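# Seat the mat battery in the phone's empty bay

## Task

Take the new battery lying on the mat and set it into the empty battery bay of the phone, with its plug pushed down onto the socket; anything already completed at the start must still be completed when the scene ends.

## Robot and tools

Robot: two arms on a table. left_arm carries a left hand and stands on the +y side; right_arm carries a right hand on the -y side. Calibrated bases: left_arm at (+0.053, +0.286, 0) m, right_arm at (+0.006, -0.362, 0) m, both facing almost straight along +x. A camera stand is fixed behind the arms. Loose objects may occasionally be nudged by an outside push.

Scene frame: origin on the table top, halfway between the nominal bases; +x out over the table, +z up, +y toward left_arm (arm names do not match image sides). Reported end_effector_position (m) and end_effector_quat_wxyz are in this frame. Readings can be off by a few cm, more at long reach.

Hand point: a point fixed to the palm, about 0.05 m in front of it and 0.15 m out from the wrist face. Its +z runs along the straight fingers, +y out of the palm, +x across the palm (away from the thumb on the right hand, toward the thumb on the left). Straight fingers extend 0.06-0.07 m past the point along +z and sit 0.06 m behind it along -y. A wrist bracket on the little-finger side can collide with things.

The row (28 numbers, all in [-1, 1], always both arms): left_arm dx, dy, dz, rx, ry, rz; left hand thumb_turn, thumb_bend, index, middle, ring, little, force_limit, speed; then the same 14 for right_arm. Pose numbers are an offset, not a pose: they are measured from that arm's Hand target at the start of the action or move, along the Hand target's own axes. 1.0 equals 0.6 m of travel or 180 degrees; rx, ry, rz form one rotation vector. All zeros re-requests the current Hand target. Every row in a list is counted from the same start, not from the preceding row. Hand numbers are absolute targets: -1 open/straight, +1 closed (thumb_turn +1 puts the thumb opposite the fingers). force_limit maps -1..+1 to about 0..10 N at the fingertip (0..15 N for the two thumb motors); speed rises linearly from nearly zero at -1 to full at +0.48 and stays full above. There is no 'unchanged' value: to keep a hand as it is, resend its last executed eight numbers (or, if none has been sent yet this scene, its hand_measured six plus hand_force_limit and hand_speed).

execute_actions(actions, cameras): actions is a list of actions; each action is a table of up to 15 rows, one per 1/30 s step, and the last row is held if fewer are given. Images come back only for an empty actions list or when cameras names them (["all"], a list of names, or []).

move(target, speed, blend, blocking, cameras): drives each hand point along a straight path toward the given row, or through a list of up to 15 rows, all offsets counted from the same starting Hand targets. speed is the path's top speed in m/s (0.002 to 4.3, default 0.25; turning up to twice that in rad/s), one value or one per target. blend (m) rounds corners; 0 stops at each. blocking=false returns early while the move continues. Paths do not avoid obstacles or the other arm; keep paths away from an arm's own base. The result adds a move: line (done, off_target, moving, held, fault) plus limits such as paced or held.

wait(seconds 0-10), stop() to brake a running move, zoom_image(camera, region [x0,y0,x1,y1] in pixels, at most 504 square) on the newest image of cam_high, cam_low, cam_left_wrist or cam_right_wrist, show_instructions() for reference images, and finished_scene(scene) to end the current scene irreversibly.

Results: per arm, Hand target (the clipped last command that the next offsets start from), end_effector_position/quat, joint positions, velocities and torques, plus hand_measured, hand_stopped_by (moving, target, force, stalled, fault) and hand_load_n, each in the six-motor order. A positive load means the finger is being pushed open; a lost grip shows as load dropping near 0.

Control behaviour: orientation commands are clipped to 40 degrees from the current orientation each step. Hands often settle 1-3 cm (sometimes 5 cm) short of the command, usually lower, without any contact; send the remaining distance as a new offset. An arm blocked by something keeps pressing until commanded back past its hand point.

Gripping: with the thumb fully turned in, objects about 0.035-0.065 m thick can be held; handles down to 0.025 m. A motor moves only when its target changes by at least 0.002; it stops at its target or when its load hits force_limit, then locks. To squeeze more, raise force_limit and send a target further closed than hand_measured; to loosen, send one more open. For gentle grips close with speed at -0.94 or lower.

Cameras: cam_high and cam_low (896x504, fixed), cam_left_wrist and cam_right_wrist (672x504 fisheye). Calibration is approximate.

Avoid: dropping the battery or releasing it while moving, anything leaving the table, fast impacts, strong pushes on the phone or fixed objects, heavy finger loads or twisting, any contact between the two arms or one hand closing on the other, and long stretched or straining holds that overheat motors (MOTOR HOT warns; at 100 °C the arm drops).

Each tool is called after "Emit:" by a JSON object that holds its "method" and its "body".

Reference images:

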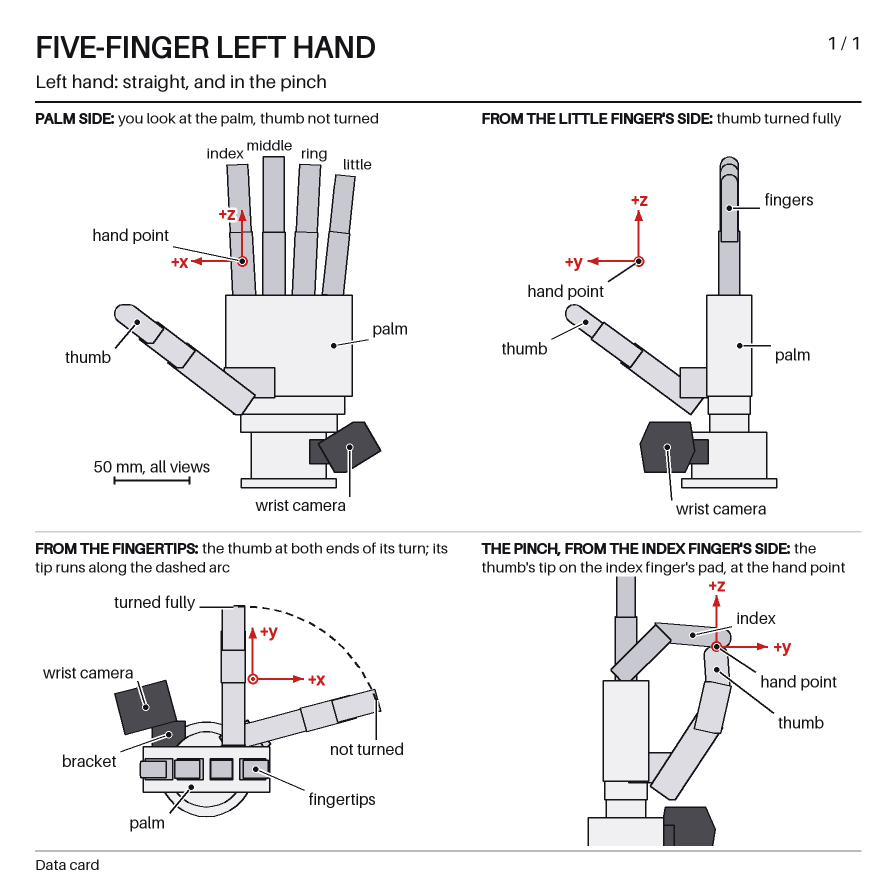

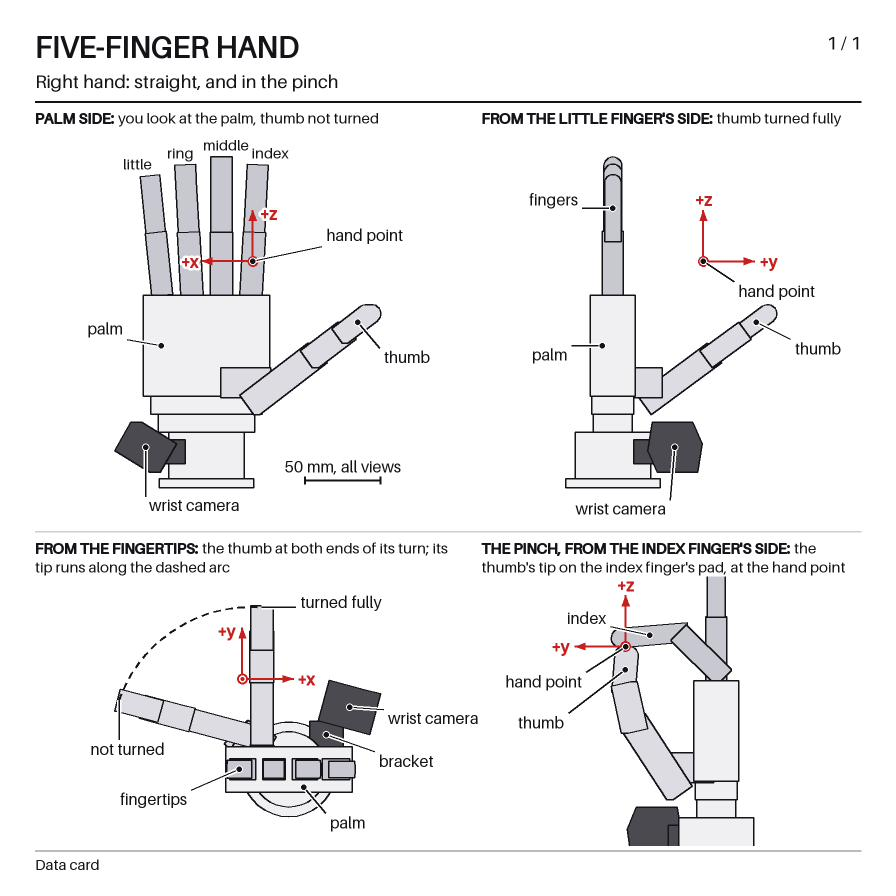

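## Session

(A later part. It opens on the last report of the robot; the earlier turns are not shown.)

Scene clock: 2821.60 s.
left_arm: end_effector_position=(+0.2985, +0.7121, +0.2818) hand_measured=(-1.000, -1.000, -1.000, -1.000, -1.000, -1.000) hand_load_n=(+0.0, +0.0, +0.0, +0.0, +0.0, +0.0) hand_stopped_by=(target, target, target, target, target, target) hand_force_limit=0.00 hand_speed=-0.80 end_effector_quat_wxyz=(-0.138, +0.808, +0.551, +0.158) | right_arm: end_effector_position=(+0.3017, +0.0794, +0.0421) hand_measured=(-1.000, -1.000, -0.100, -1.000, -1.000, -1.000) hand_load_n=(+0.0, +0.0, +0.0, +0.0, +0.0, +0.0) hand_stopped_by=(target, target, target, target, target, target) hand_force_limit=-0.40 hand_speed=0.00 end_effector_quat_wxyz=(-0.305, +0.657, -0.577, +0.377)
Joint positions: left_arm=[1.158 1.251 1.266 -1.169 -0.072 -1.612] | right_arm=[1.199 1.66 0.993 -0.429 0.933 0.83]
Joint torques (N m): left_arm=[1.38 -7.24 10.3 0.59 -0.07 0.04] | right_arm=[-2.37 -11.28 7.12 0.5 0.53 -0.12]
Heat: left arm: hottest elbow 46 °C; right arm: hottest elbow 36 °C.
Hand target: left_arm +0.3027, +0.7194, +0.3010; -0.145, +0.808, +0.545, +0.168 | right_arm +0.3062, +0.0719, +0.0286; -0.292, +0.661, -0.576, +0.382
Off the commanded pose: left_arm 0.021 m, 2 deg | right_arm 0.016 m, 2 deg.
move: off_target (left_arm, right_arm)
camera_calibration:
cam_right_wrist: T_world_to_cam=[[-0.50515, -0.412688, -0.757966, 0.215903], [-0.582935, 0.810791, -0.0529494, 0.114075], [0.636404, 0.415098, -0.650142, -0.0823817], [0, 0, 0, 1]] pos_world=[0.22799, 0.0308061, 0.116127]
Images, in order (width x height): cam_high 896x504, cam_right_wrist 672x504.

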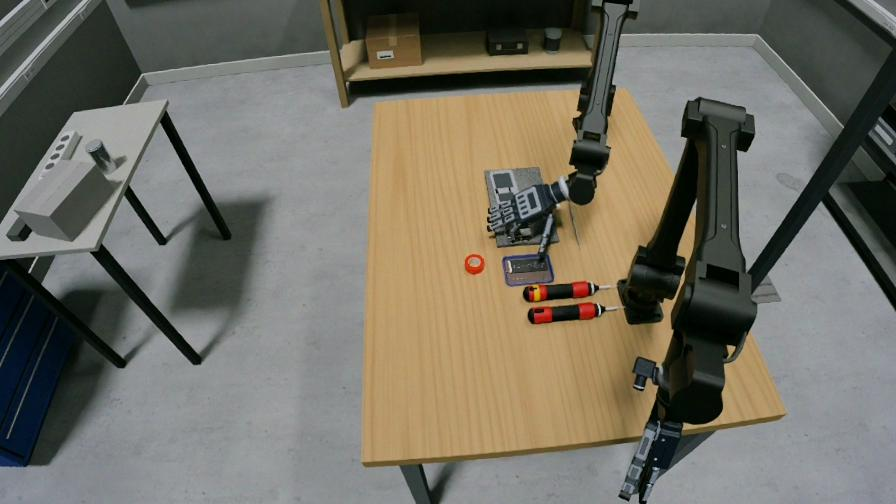

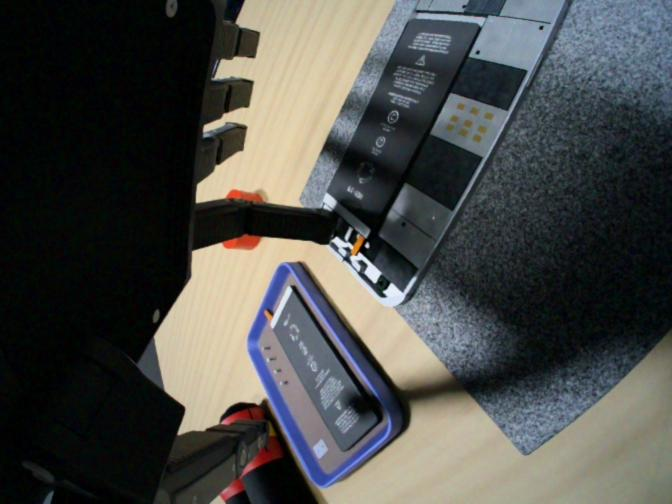

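Emit:
{"method": "move", "body": {"target": [[0,0,0,0,0,0,-1,-1,-1,-1,-1,-1,0,-0.8,0.0016,0.0062,0.0036,0,0,0,-1,-1,-0.1,-1,-1,-1,-0.4,0],[0,0,0,0,0,0,-1,-1,-1,-1,-1,-1,0,-0.8,0.0147,0.0084,0.0043,0,0,0,-1,-1,-0.1,-1,-1,-1,-0.4,0]], "speed": 0.04, "cameras": ["cam_right_wrist","cam_high"]}}

Emit:
{"method": "zoom_image", "body": {"camera": "cam_right_wrist", "region": [280, 0, 600, 320]}}

Emit:
{"method": "zoom_image", "body": {"camera": "cam_high", "region": [490, 205, 540, 255]}}

Scene clock: 2835.03 s.
left_arm: end_effector_position=(+0.2985, +0.7121, +0.2818) hand_measured=(-1.000, -1.000, -1.000, -1.000, -1.000, -1.000) hand_load_n=(+0.0, -0.5, +0.0, +0.0, +0.0, +0.0) hand_stopped_by=(target, target, target, target, target, target) hand_force_limit=0.00 hand_speed=-0.80 end_effector_quat_wxyz=(-0.138, +0.808, +0.551, +0.158) | right_arm: end_effector_position=(+0.3015, +0.0774, +0.0380) hand_measured=(-1.000, -1.000, -0.100, -1.000, -1.000, -1.000) hand_load_n=(+0.0, +0.0, -0.5, +0.0, +0.0, +0.0) hand_stopped_by=(target, target, target, target, target, target) hand_force_limit=-0.40 hand_speed=0.00 end_effector_quat_wxyz=(-0.311, +0.654, -0.578, +0.375)
Joint positions: left_arm=[1.158 1.251 1.266 -1.169 -0.072 -1.612] | right_arm=[1.198 1.658 0.972 -0.393 0.933 0.828]
Joint torques (N m): left_arm=[1.38 -7.12 10.28 0.61 -0.07 0.03] | right_arm=[-2.84 -12.28 6.11 0.21 0.4 -0.19]
Heat: left arm: hottest elbow 46 °C; right arm: hottest elbow 36 °C.
Hand target: left_arm +0.3027, +0.7194, +0.3010; -0.145, +0.808, +0.545, +0.168 | right_arm +0.3060, +0.0623, +0.0244; -0.292, +0.661, -0.576, +0.382
Off the commanded pose: left_arm 0.021 m, 2 deg | right_arm 0.021 m, 2 deg.
move: off_target (left_arm, right_arm)
camera_calibration:
cam_right_wrist: T_world_to_cam=[[-0.50073, -0.402917, -0.766112, 0.210048], [-0.583024, 0.811177, -0.0455551, 0.115209], [0.639807, 0.42385, -0.641091, -0.0861882], [0, 0, 0, 1]] pos_world=[0.227491, 0.0277079, 0.110914]
Images, in order (width x height): cam_high 896x504, cam_right_wrist 672x504.

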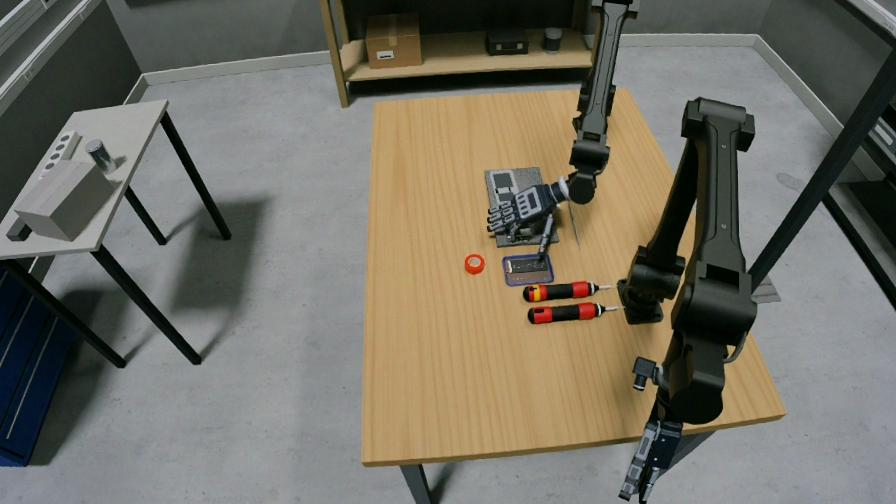

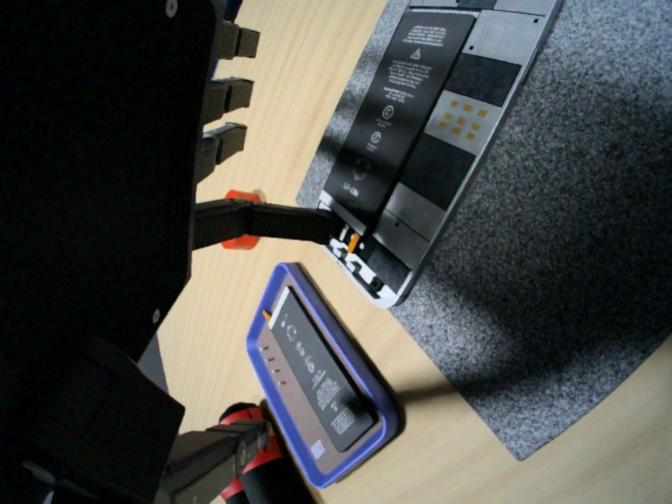

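Scaled by 1.575 from the camera's 672x504 image, which has a finer 960x720 frame.

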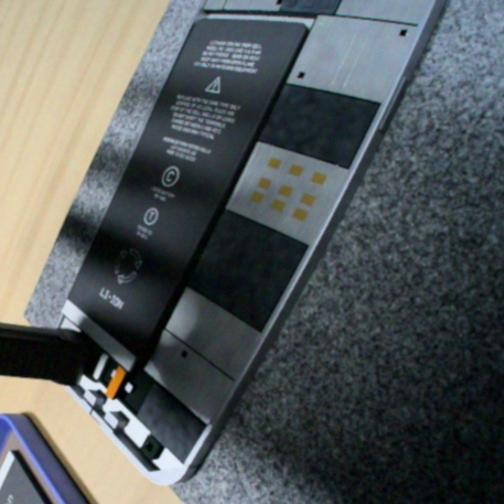

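Scaled by 10.080 from the camera's 896x504 image, which has a finer 1280x720 frame.

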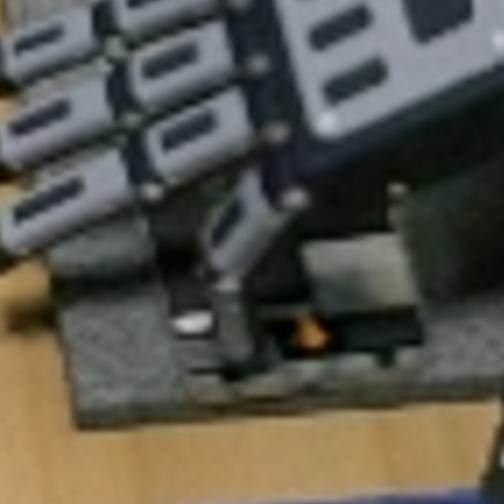

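Emit:
{"method": "move", "body": {"target": [[0,0,0,0,0,0,-1,-1,-1,-1,-1,-1,0,-0.8,0.0134,0.0008,0.0,0,0,0,-1,-1,-0.1,-1,-1,-1,-0.4,0]], "speed": 0.04, "cameras": ["cam_right_wrist","cam_high"]}}

Emit:
{"method": "zoom_image", "body": {"camera": "cam_right_wrist", "region": [280, 0, 600, 320]}}

Emit:
{"method": "zoom_image", "body": {"camera": "cam_high", "region": [490, 205, 540, 255]}}

Scene clock: 2850.87 s.
left_arm: end_effector_position=(+0.2985, +0.7121, +0.2818) hand_measured=(-1.000, -1.000, -1.000, -1.000, -1.000, -1.000) hand_load_n=(+0.0, +0.0, +0.0, +0.0, +0.0, +0.0) hand_stopped_by=(target, target, target, target, target, target) hand_force_limit=0.00 hand_speed=-0.80 end_effector_quat_wxyz=(-0.138, +0.808, +0.551, +0.158) | right_arm: end_effector_position=(+0.3012, +0.0733, +0.0381) hand_measured=(-1.000, -1.000, -0.100, -1.000, -1.000, -1.000) hand_load_n=(+0.0, +0.0, +0.5, +0.0, +0.0, +0.0) hand_stopped_by=(target, target, target, target, target, target) hand_force_limit=-0.40 hand_speed=0.00 end_effector_quat_wxyz=(-0.314, +0.653, -0.581, +0.371)
Joint positions: left_arm=[1.158 1.251 1.266 -1.169 -0.072 -1.612] | right_arm=[1.193 1.644 0.953 -0.376 0.925 0.826]
Joint torques (N m): left_arm=[1.44 -7.06 10.3 0.62 -0.08 0.03] | right_arm=[-3.02 -12.45 5.81 -0.01 0.58 -0.27]
Heat: left arm: hottest elbow 46 °C; right arm: hottest elbow 36 °C.
Hand target: left_arm +0.3027, +0.7194, +0.3010; -0.145, +0.808, +0.545, +0.168 | right_arm +0.3060, +0.0541, +0.0252; -0.292, +0.661, -0.576, +0.382
Off the commanded pose: left_arm 0.021 m, 2 deg | right_arm 0.023 m, 3 deg.
move: off_target (left_arm, right_arm)
camera_calibration:
cam_right_wrist: T_world_to_cam=[[-0.502663, -0.39335, -0.769809, 0.208333], [-0.583151, 0.811654, -0.0339506, 0.117867], [0.638173, 0.431849, -0.637371, -0.0843576], [0, 0, 0, 1]] pos_world=[0.22729, 0.0227102, 0.110611]
Images, in order (width x height): cam_high 896x504, cam_right_wrist 672x504.

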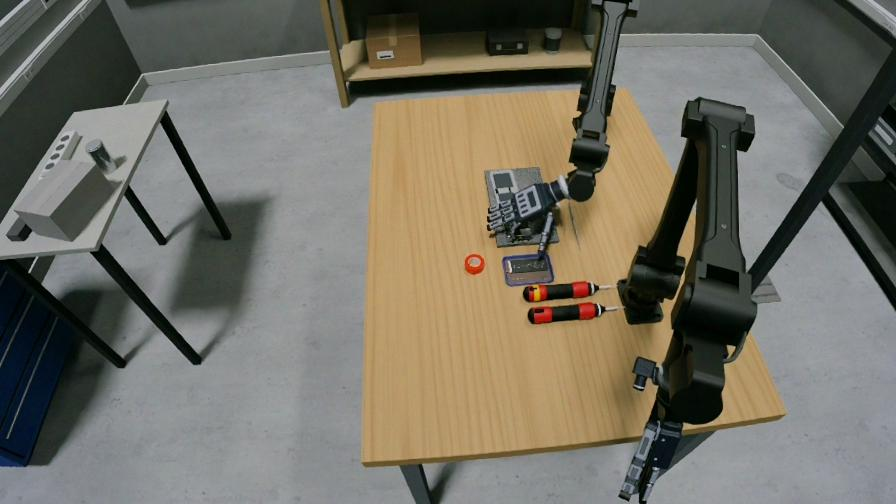

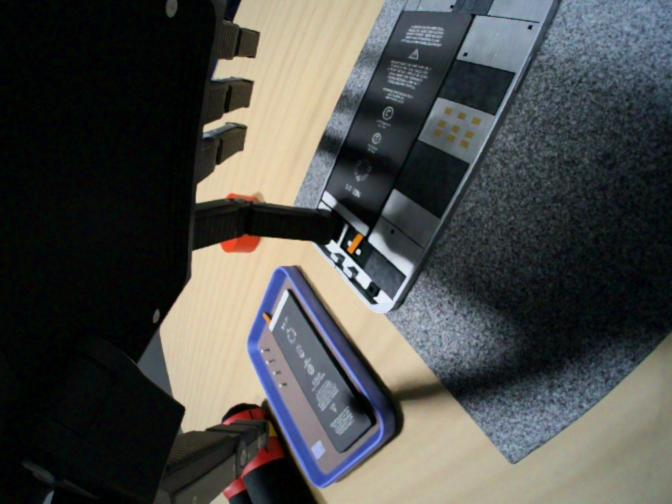

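Scaled by 1.575 from the camera's 672x504 image, which has a finer 960x720 frame.

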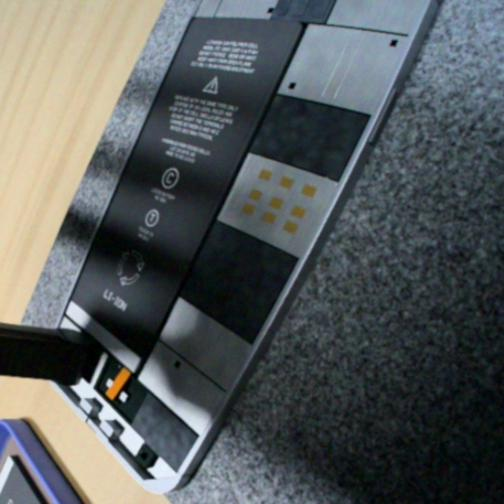

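Scaled by 10.080 from the camera's 896x504 image, which has a finer 1280x720 frame.

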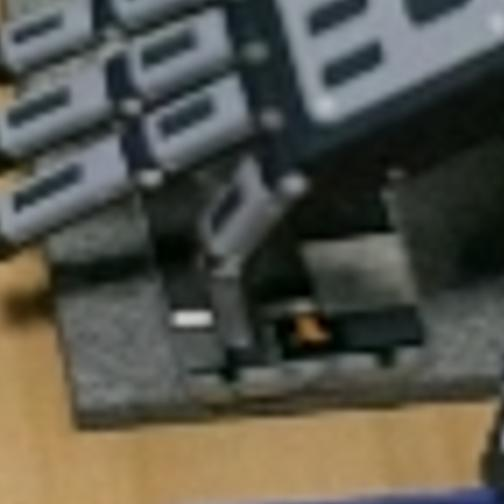

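Emit:
{"method": "zoom_image", "body": {"camera": "cam_right_wrist", "region": [310, 190, 420, 300]}}

Emit:
{"method": "zoom_image", "body": {"camera": "cam_right_wrist", "region": [380, 0, 500, 110]}}

Scaled by 4.582 from the camera's 672x504 image, which has a finer 960x720 frame.

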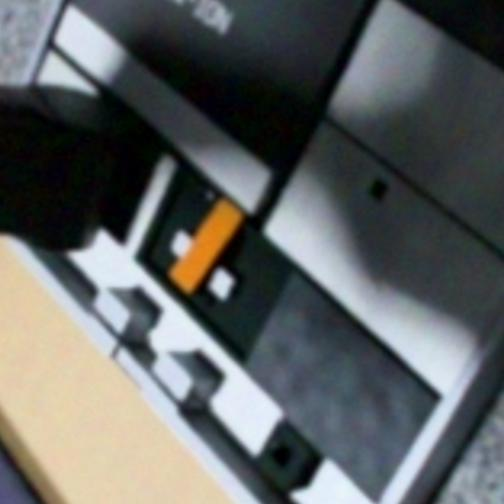

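Scaled by 4.200 from the camera's 672x504 image, which has a finer 960x720 frame.

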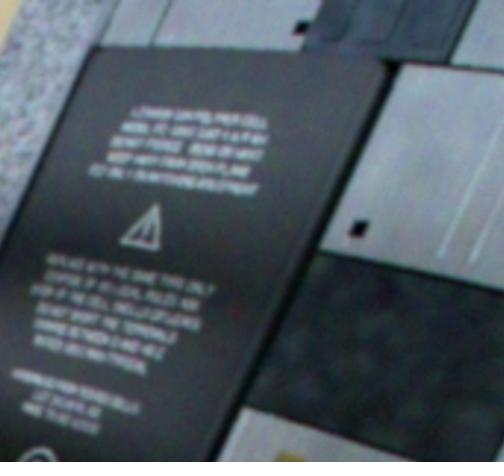

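Emit:
{"method": "move", "body": {"target": [[0,0,0,0,0,0,-1,-1,-1,-1,-1,-1,0,-0.8,-0.0353,-0.0343,-0.0202,0,0,0,-1,-1,-0.1,-1,-1,-1,-0.4,0],[0,0,0,0,0,0,-1,-1,-1,-1,-1,-1,0,-0.8,-0.0553,-0.0502,-0.1045,0,0,0,-1,-1,-0.1,-1,-1,-1,-0.4,0],[0,0,0,0,0,0,-1,-1,-1,-1,-1,-1,0,-0.8,-0.018,-0.017,-0.0503,0,0,0,-1,-1,-0.1,-1,-1,-1,-0.4,0]], "speed": 0.08, "cameras": ["cam_right_wrist","cam_high"]}}

Emit:
{"method": "zoom_image", "body": {"camera": "cam_right_wrist", "region": [310, 30, 570, 290]}}

Emit:
{"method": "zoom_image", "body": {"camera": "cam_high", "region": [490, 205, 540, 255]}}

Scene clock: 2898.73 s.
left_arm: end_effector_position=(+0.2985, +0.7121, +0.2818) hand_measured=(-1.000, -1.000, -1.000, -1.000, -1.000, -1.000) hand_load_n=(+0.0, +0.0, +0.0, +0.0, +0.0, +0.0) hand_stopped_by=(target, target, target, target, target, target) hand_force_limit=0.00 hand_speed=-0.80 end_effector_quat_wxyz=(-0.138, +0.808, +0.551, +0.158) | right_arm: end_effector_position=(+0.2821, +0.0703, +0.0477) hand_measured=(-1.000, -1.000, -0.100, -1.000, -1.000, -1.000) hand_load_n=(+0.0, +0.0, +0.0, +0.0, +0.0, +0.0) hand_stopped_by=(target, target, target, target, target, target) hand_force_limit=-0.40 hand_speed=0.00 end_effector_quat_wxyz=(-0.292, +0.662, -0.575, +0.382)
Joint positions: left_arm=[1.158 1.251 1.266 -1.169 -0.072 -1.612] | right_arm=[1.233 1.632 0.989 -0.531 0.949 0.891]
Joint torques (N m): left_arm=[1.38 -7.12 10.26 0.58 -0.08 0.03] | right_arm=[-2.02 -13.16 7.6 0.42 0.58 -0.11]
Heat: left arm: hottest elbow 47 °C; right arm: hottest elbow 35 °C.
Hand target: left_arm +0.3027, +0.7194, +0.3010; -0.145, +0.808, +0.545, +0.168 | right_arm +0.2857, +0.0682, +0.0482; -0.292, +0.661, -0.576, +0.382
Off the commanded pose: left_arm 0.021 m, 2 deg | right_arm 0.004 m, 0 deg.
move: off_target (left_arm)
camera_calibration:
cam_right_wrist: T_world_to_cam=[[-0.515085, -0.430303, -0.741301, 0.209663], [-0.579549, 0.812039, -0.0686714, 0.110062], [0.631515, 0.394249, -0.66765, -0.0587553], [0, 0, 0, 1]] pos_world=[0.208886, 0.0240078, 0.123753]
Images, in order (width x height): cam_high 896x504, cam_right_wrist 672x504.

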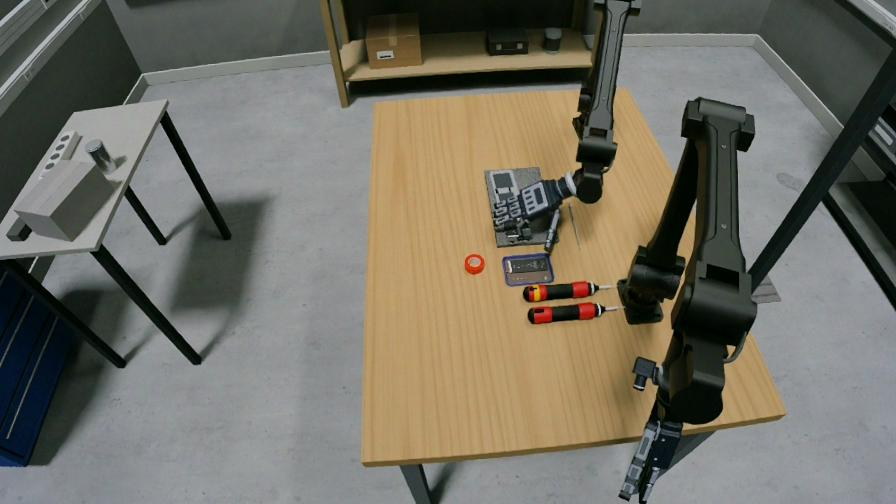

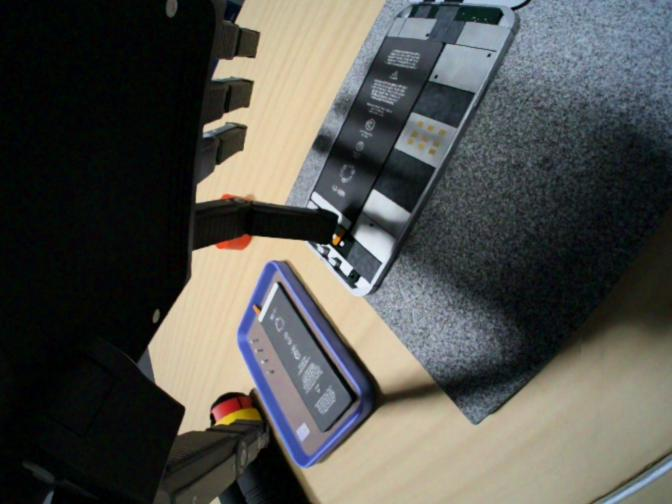

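Scaled by 1.938 from the camera's 672x504 image, which has a finer 960x720 frame.

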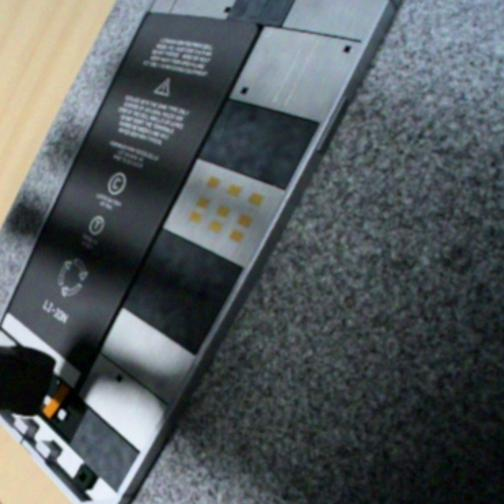

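Scaled by 10.080 from the camera's 896x504 image, which has a finer 1280x720 frame.

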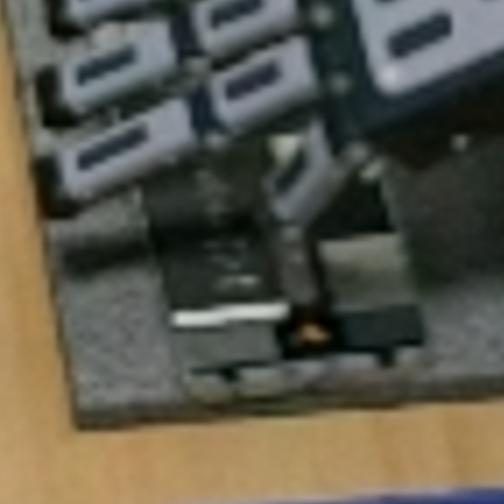

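Emit:
{"method": "move", "body": {"target": [[0,0,0,0,0,0,-1,-1,-1,-1,-1,-1,0,-0.8,-0.0378,-0.0283,-0.0512,0,0,0,-1,-1,-0.1,-1,-1,-1,-0.4,0],[0,0,0,0,0,0,-1,-1,-1,-1,-1,-1,0,-0.8,-0.0083,0.0072,0.0018,0,0,0,-1,-1,-0.1,-1,-1,-1,-0.4,0]], "speed": 0.08, "cameras": ["cam_right_wrist","cam_high"]}}

Emit:
{"method": "zoom_image", "body": {"camera": "cam_right_wrist", "region": [290, 170, 420, 300]}}

Emit:
{"method": "zoom_image", "body": {"camera": "cam_high", "region": [500, 220, 535, 245]}}

Scene clock: 2933.63 s.
left_arm: end_effector_position=(+0.2985, +0.7121, +0.2818) hand_measured=(-1.000, -1.000, -1.000, -1.000, -1.000, -1.000) hand_load_n=(+0.0, -0.5, +0.0, +0.0, +0.0, +0.0) hand_stopped_by=(target, target, target, target, target, target) hand_force_limit=0.00 hand_speed=-0.80 end_effector_quat_wxyz=(-0.138, +0.808, +0.551, +0.158) | right_arm: end_effector_position=(+0.2804, +0.0757, +0.0506) hand_measured=(-1.000, -1.000, -0.100, -1.000, -1.000, -1.000) hand_load_n=(+0.0, +0.0, +0.0, +0.0, +0.0, +0.0) hand_stopped_by=(target, target, target, target, target, target) hand_force_limit=-0.40 hand_speed=0.00 end_effector_quat_wxyz=(-0.299, +0.659, -0.577, +0.380)
Joint positions: left_arm=[1.158 1.251 1.266 -1.169 -0.072 -1.612] | right_arm=[1.24 1.632 0.995 -0.529 0.952 0.902]
Joint torques (N m): left_arm=[1.32 -7.18 10.28 0.62 -0.07 0.03] | right_arm=[-2.02 -11.81 7.54 0.43 0.58 -0.14]
Heat: left arm: hottest elbow 47 °C; right arm: hottest elbow 36 °C.
Hand target: left_arm +0.3027, +0.7194, +0.3010; -0.145, +0.808, +0.545, +0.168 | right_arm +0.2840, +0.0723, +0.0432; -0.292, +0.661, -0.576, +0.382
Off the commanded pose: left_arm 0.021 m, 2 deg | right_arm 0.009 m, 1 deg.
move: off_target (left_arm)
camera_calibration:
cam_right_wrist: T_world_to_cam=[[-0.511058, -0.41935, -0.75031, 0.211754], [-0.579885, 0.812547, -0.0591576, 0.104476], [0.63447, 0.404861, -0.658434, -0.0600246], [0, 0, 0, 1]] pos_world=[0.206887, 0.0282092, 0.12554]
Images, in order (width x height): cam_high 896x504, cam_right_wrist 672x504.

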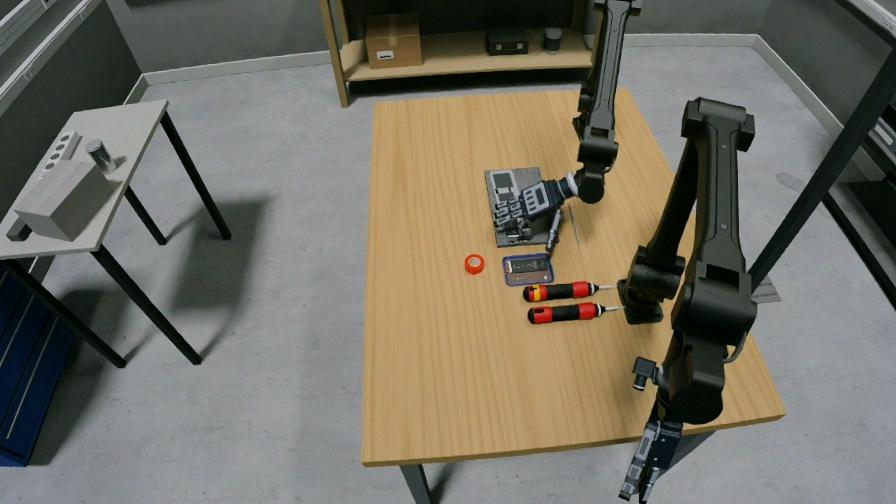

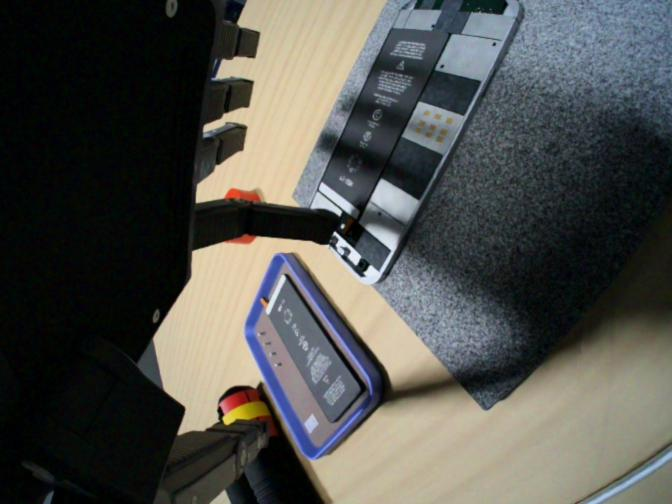

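Scaled by 3.877 from the camera's 672x504 image, which has a finer 960x720 frame.

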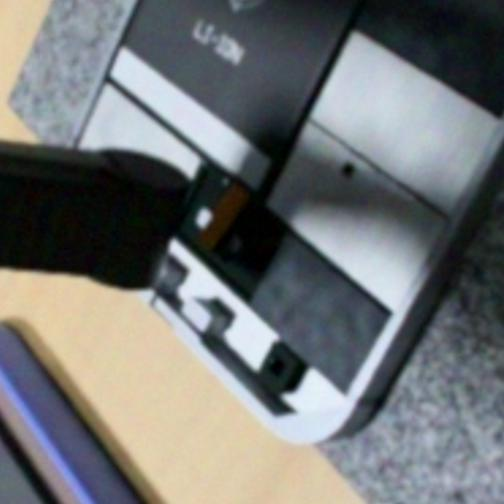

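Scaled by 14.400 from the camera's 896x504 image, which has a finer 1280x720 frame.

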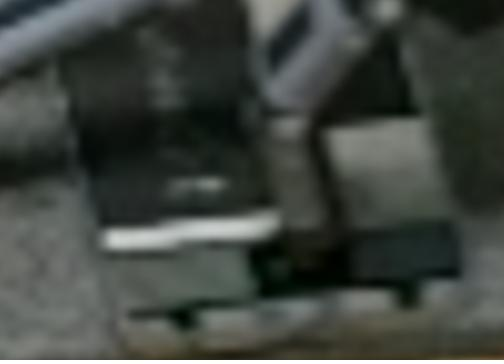

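Emit:
{"method": "move", "body": {"target": [[0,0,0,0,0,0,-1,-1,-1,-1,-1,-1,0,-0.8,0.0015,0.0165,0.0125,0,0,0,-1,-1,-0.1,-1,-1,-1,-0.4,0]], "speed": 0.05, "cameras": ["cam_right_wrist","cam_high"]}}

Emit:
{"method": "zoom_image", "body": {"camera": "cam_right_wrist", "region": [290, 170, 420, 300]}}

Emit:
{"method": "zoom_image", "body": {"camera": "cam_high", "region": [500, 220, 535, 245]}}

Scene clock: 2962.30 s.
left_arm: end_effector_position=(+0.2985, +0.7121, +0.2818) hand_measured=(-1.000, -1.000, -1.000, -1.000, -1.000, -1.000) hand_load_n=(-0.5, +0.0, +0.0, +0.0, +0.0, +0.0) hand_stopped_by=(target, target, target, target, target, target) hand_force_limit=0.00 hand_speed=-0.80 end_effector_quat_wxyz=(-0.138, +0.808, +0.551, +0.158) | right_arm: end_effector_position=(+0.2801, +0.0756, +0.0417) hand_measured=(-1.000, -1.000, -0.100, -1.000, -1.000, -1.000) hand_load_n=(-0.5, +0.0, +0.0, +0.0, +0.0, -0.5) hand_stopped_by=(target, target, target, target, target, target) hand_force_limit=-0.40 hand_speed=0.00 end_effector_quat_wxyz=(-0.302, +0.658, -0.576, +0.378)
Joint positions: left_arm=[1.158 1.251 1.266 -1.169 -0.072 -1.612] | right_arm=[1.24 1.643 0.977 -0.488 0.95 0.895]
Joint torques (N m): left_arm=[1.38 -7.18 10.29 0.61 -0.08 0.03] | right_arm=[-2.43 -11.52 7.19 0.38 0.57 -0.12]
Heat: left arm: hottest elbow 47 °C; right arm: hottest elbow 36 °C.
Hand target: left_arm +0.3027, +0.7194, +0.3010; -0.145, +0.808, +0.545, +0.168 | right_arm +0.2850, +0.0693, +0.0312; -0.292, +0.661, -0.576, +0.382
Off the commanded pose: left_arm 0.021 m, 2 deg | right_arm 0.013 m, 1 deg.
move: off_target (left_arm, right_arm)
camera_calibration:
cam_right_wrist: T_world_to_cam=[[-0.507493, -0.416298, -0.754418, 0.203874], [-0.583057, 0.810563, -0.0550601, 0.104773], [0.634425, 0.411927, -0.654081, -0.0664159], [0, 0, 0, 1]] pos_world=[0.206689, 0.0273054, 0.116134]
Images, in order (width x height): cam_high 896x504, cam_right_wrist 672x504.

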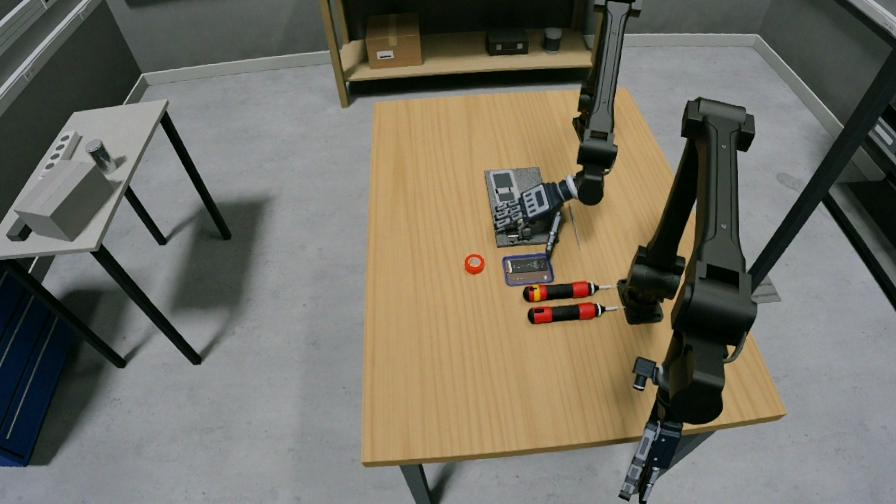

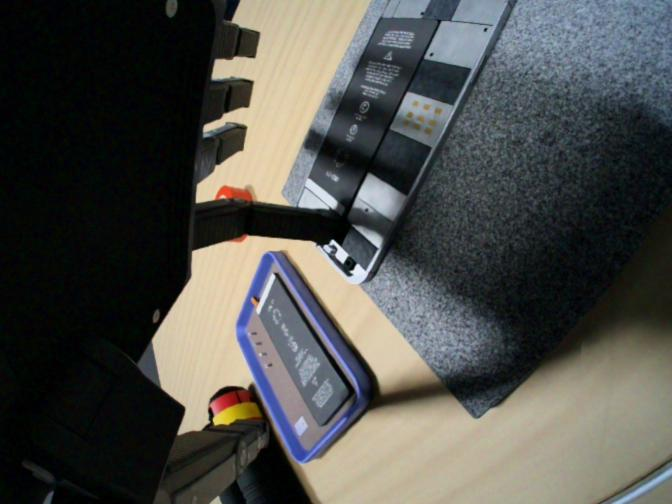

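Scaled by 3.877 from the camera's 672x504 image, which has a finer 960x720 frame.

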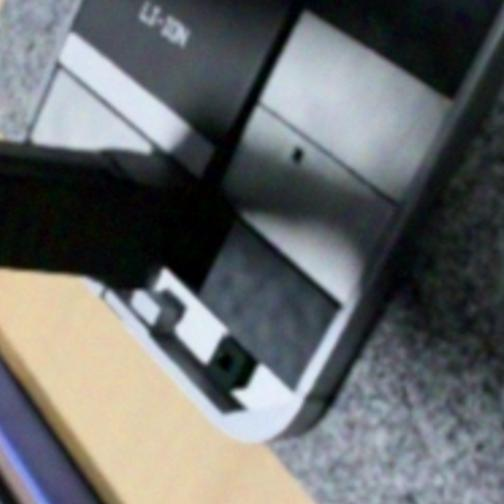

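Scaled by 14.400 from the camera's 896x504 image, which has a finer 1280x720 frame.

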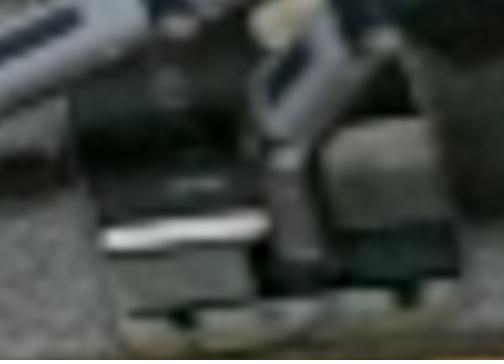

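Emit:
{"method": "move", "body": {"target": [[0,0,0,0,0,0,-1,-1,-1,-1,-1,-1,0,-0.8,0.0053,-0.0262,-0.017,0,0,0,-1,-1,-0.1,-1,-1,-1,-0.4,0],[0,0,0,0,0,0,-1,-1,-1,-1,-1,-1,0,-0.8,0.0025,-0.005,-0.003,0,0,0,-1,-1,-0.1,-1,-1,-1,-0.4,0]], "speed": 0.05, "cameras": ["cam_right_wrist","cam_high"]}}

Emit:
{"method": "zoom_image", "body": {"camera": "cam_right_wrist", "region": [290, 170, 420, 300]}}

Emit:
{"method": "zoom_image", "body": {"camera": "cam_high", "region": [500, 220, 535, 245]}}

Scene clock: 2998.40 s.
left_arm: end_effector_position=(+0.2985, +0.7121, +0.2818) hand_measured=(-1.000, -1.000, -1.000, -1.000, -1.000, -1.000) hand_load_n=(+0.0, +0.0, +0.0, +0.0, +0.0, +0.0) hand_stopped_by=(target, target, target, target, target, target) hand_force_limit=0.00 hand_speed=-0.80 end_effector_quat_wxyz=(-0.138, +0.808, +0.551, +0.158) | right_arm: end_effector_position=(+0.2801, +0.0743, +0.0457) hand_measured=(-1.000, -1.000, -0.100, -1.000, -1.000, -1.000) hand_load_n=(+0.0, +0.0, +0.0, -0.5, -0.5, +0.0) hand_stopped_by=(target, target, target, target, target, target) hand_force_limit=-0.40 hand_speed=0.00 end_effector_quat_wxyz=(-0.302, +0.658, -0.576, +0.378)
Joint positions: left_arm=[1.158 1.251 1.266 -1.169 -0.072 -1.612] | right_arm=[1.24 1.633 0.977 -0.496 0.95 0.893]
Joint torques (N m): left_arm=[1.32 -7.12 10.33 0.61 -0.07 0.02] | right_arm=[-2.43 -11.28 7.32 0.43 0.57 -0.12]
Heat: left arm: hottest elbow 47 °C; right arm: hottest elbow 36 °C.
Hand target: left_arm +0.3027, +0.7194, +0.3010; -0.145, +0.808, +0.545, +0.168 | right_arm +0.2852, +0.0684, +0.0348; -0.292, +0.661, -0.576, +0.382
Off the commanded pose: left_arm 0.021 m, 2 deg | right_arm 0.013 m, 1 deg.
move: off_target (left_arm, right_arm)
camera_calibration:
cam_right_wrist: T_world_to_cam=[[-0.507155, -0.416509, -0.754529, 0.206248], [-0.583198, 0.81044, -0.0553766, 0.106059], [0.634565, 0.411956, -0.653926, -0.0632491], [0, 0, 0, 1]] pos_world=[0.206589, 0.0260051, 0.120133]
Images, in order (width x height): cam_high 896x504, cam_right_wrist 672x504.

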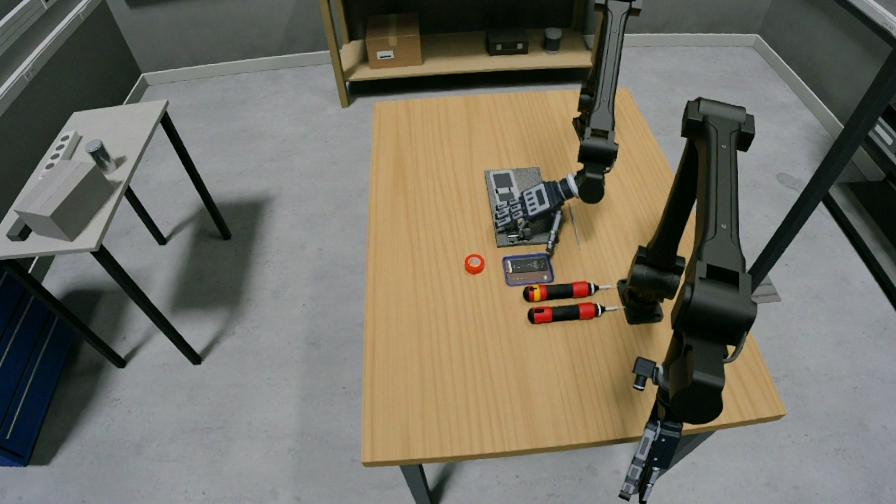

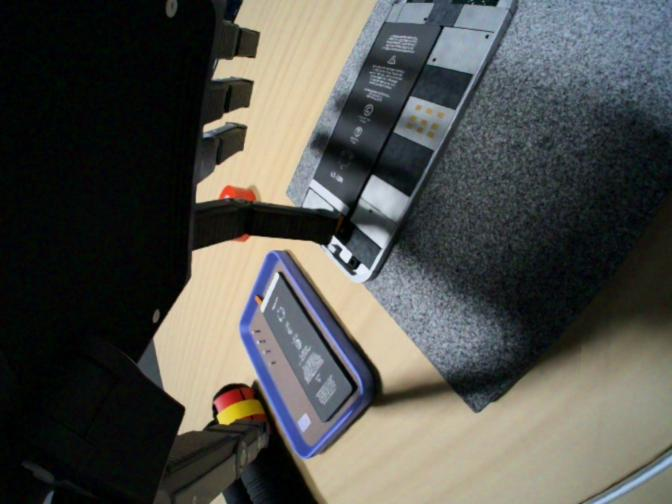

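Scaled by 3.877 from the camera's 672x504 image, which has a finer 960x720 frame.

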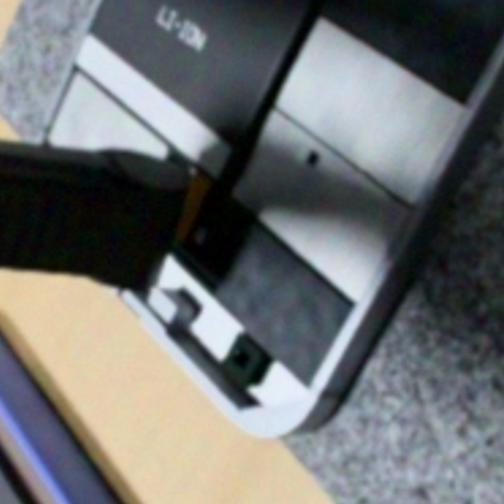

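Scaled by 14.400 from the camera's 896x504 image, which has a finer 1280x720 frame.

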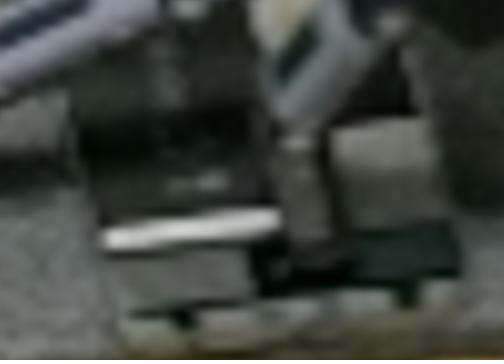

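Emit:
{"method": "move", "body": {"target": [[0,0,0,0,0,0,-1,-1,-1,-1,-1,-1,0,-0.8,0.0017,0.0092,0.0097,0,0,0,-1,-1,-0.1,-1,-1,-1,-0.4,0]], "speed": 0.05, "cameras": ["cam_right_wrist","cam_high"]}}

Emit:
{"method": "zoom_image", "body": {"camera": "cam_right_wrist", "region": [290, 170, 420, 300]}}

Emit:
{"method": "zoom_image", "body": {"camera": "cam_high", "region": [500, 220, 535, 245]}}

Scene clock: 3015.17 s.
left_arm: end_effector_position=(+0.2985, +0.7121, +0.2818) hand_measured=(-1.000, -1.000, -1.000, -1.000, -1.000, -1.000) hand_load_n=(+0.0, +0.0, +0.0, +0.0, +0.0, +0.0) hand_stopped_by=(target, target, target, target, target, target) hand_force_limit=0.00 hand_speed=-0.80 end_effector_quat_wxyz=(-0.138, +0.808, +0.551, +0.158) | right_arm: end_effector_position=(+0.2822, +0.0743, +0.0400) hand_measured=(-1.000, -1.000, -0.100, -1.000, -1.000, -1.000) hand_load_n=(+0.0, +0.0, -0.5, +0.0, +0.0, +0.0) hand_stopped_by=(target, target, target, target, target, target) hand_force_limit=-0.40 hand_speed=0.00 end_effector_quat_wxyz=(-0.305, +0.658, -0.577, +0.377)
Joint positions: left_arm=[1.158 1.251 1.266 -1.169 -0.072 -1.612] | right_arm=[1.235 1.642 0.967 -0.466 0.947 0.885]
Joint torques (N m): left_arm=[1.44 -7.18 10.3 0.59 -0.08 0.03] | right_arm=[-2.49 -11.22 6.9 0.44 0.56 -0.11]
Heat: left arm: hottest elbow 47 °C; right arm: hottest elbow 36 °C.
Hand target: left_arm +0.3027, +0.7194, +0.3010; -0.145, +0.808, +0.545, +0.168 | right_arm +0.2871, +0.0662, +0.0271; -0.292, +0.661, -0.576, +0.382
Off the commanded pose: left_arm 0.021 m, 2 deg | right_arm 0.016 m, 2 deg.
move: off_target (left_arm, right_arm)
camera_calibration:
cam_right_wrist: T_world_to_cam=[[-0.505746, -0.413357, -0.757204, 0.202379], [-0.584002, 0.810075, -0.052157, 0.107104], [0.634951, 0.41583, -0.651093, -0.0688064], [0, 0, 0, 1]] pos_world=[0.20859, 0.0255046, 0.114029]
Images, in order (width x height): cam_high 896x504, cam_right_wrist 672x504.

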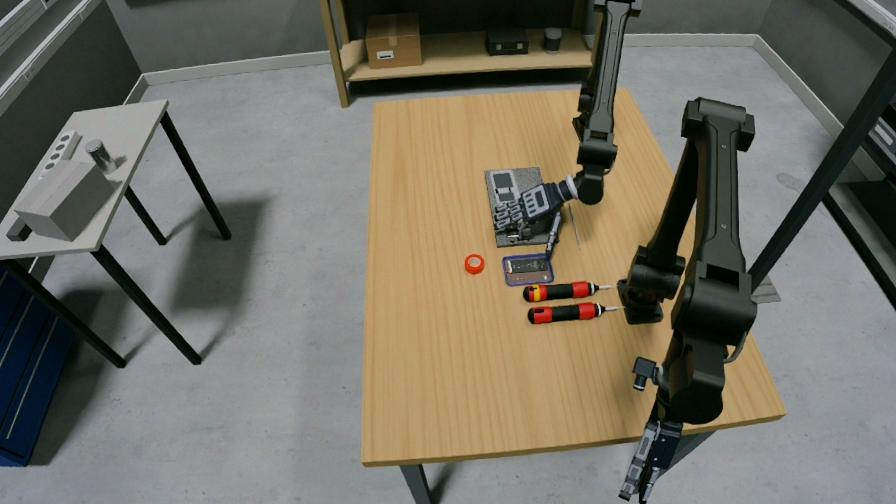

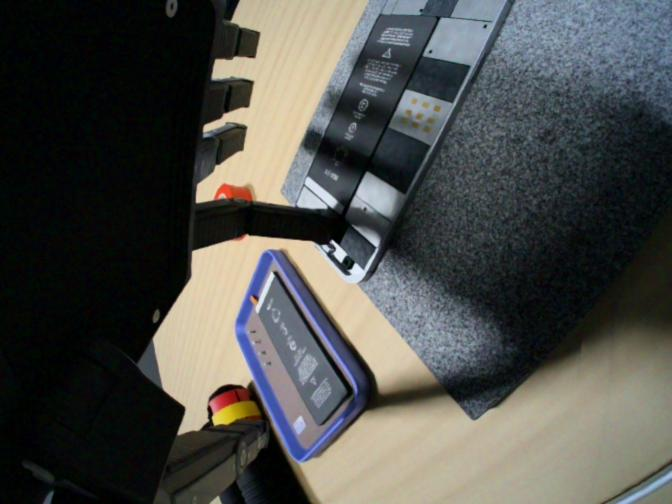

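Scaled by 3.877 from the camera's 672x504 image, which has a finer 960x720 frame.

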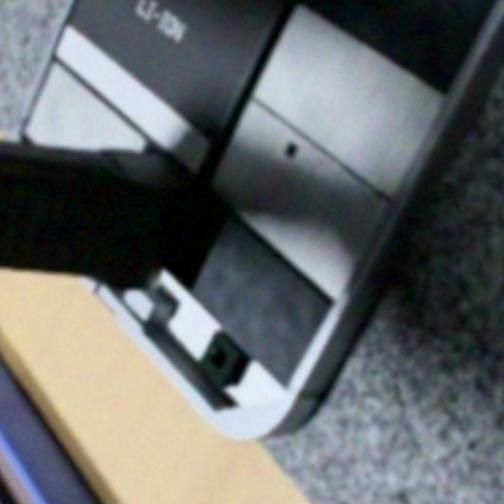

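Scaled by 14.400 from the camera's 896x504 image, which has a finer 1280x720 frame.

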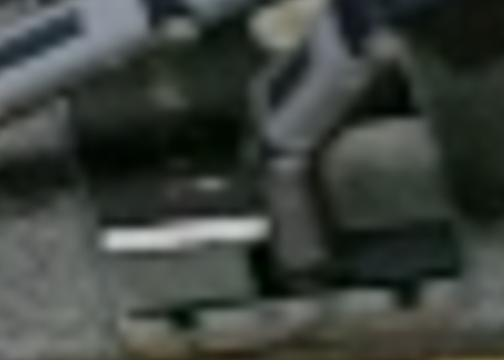

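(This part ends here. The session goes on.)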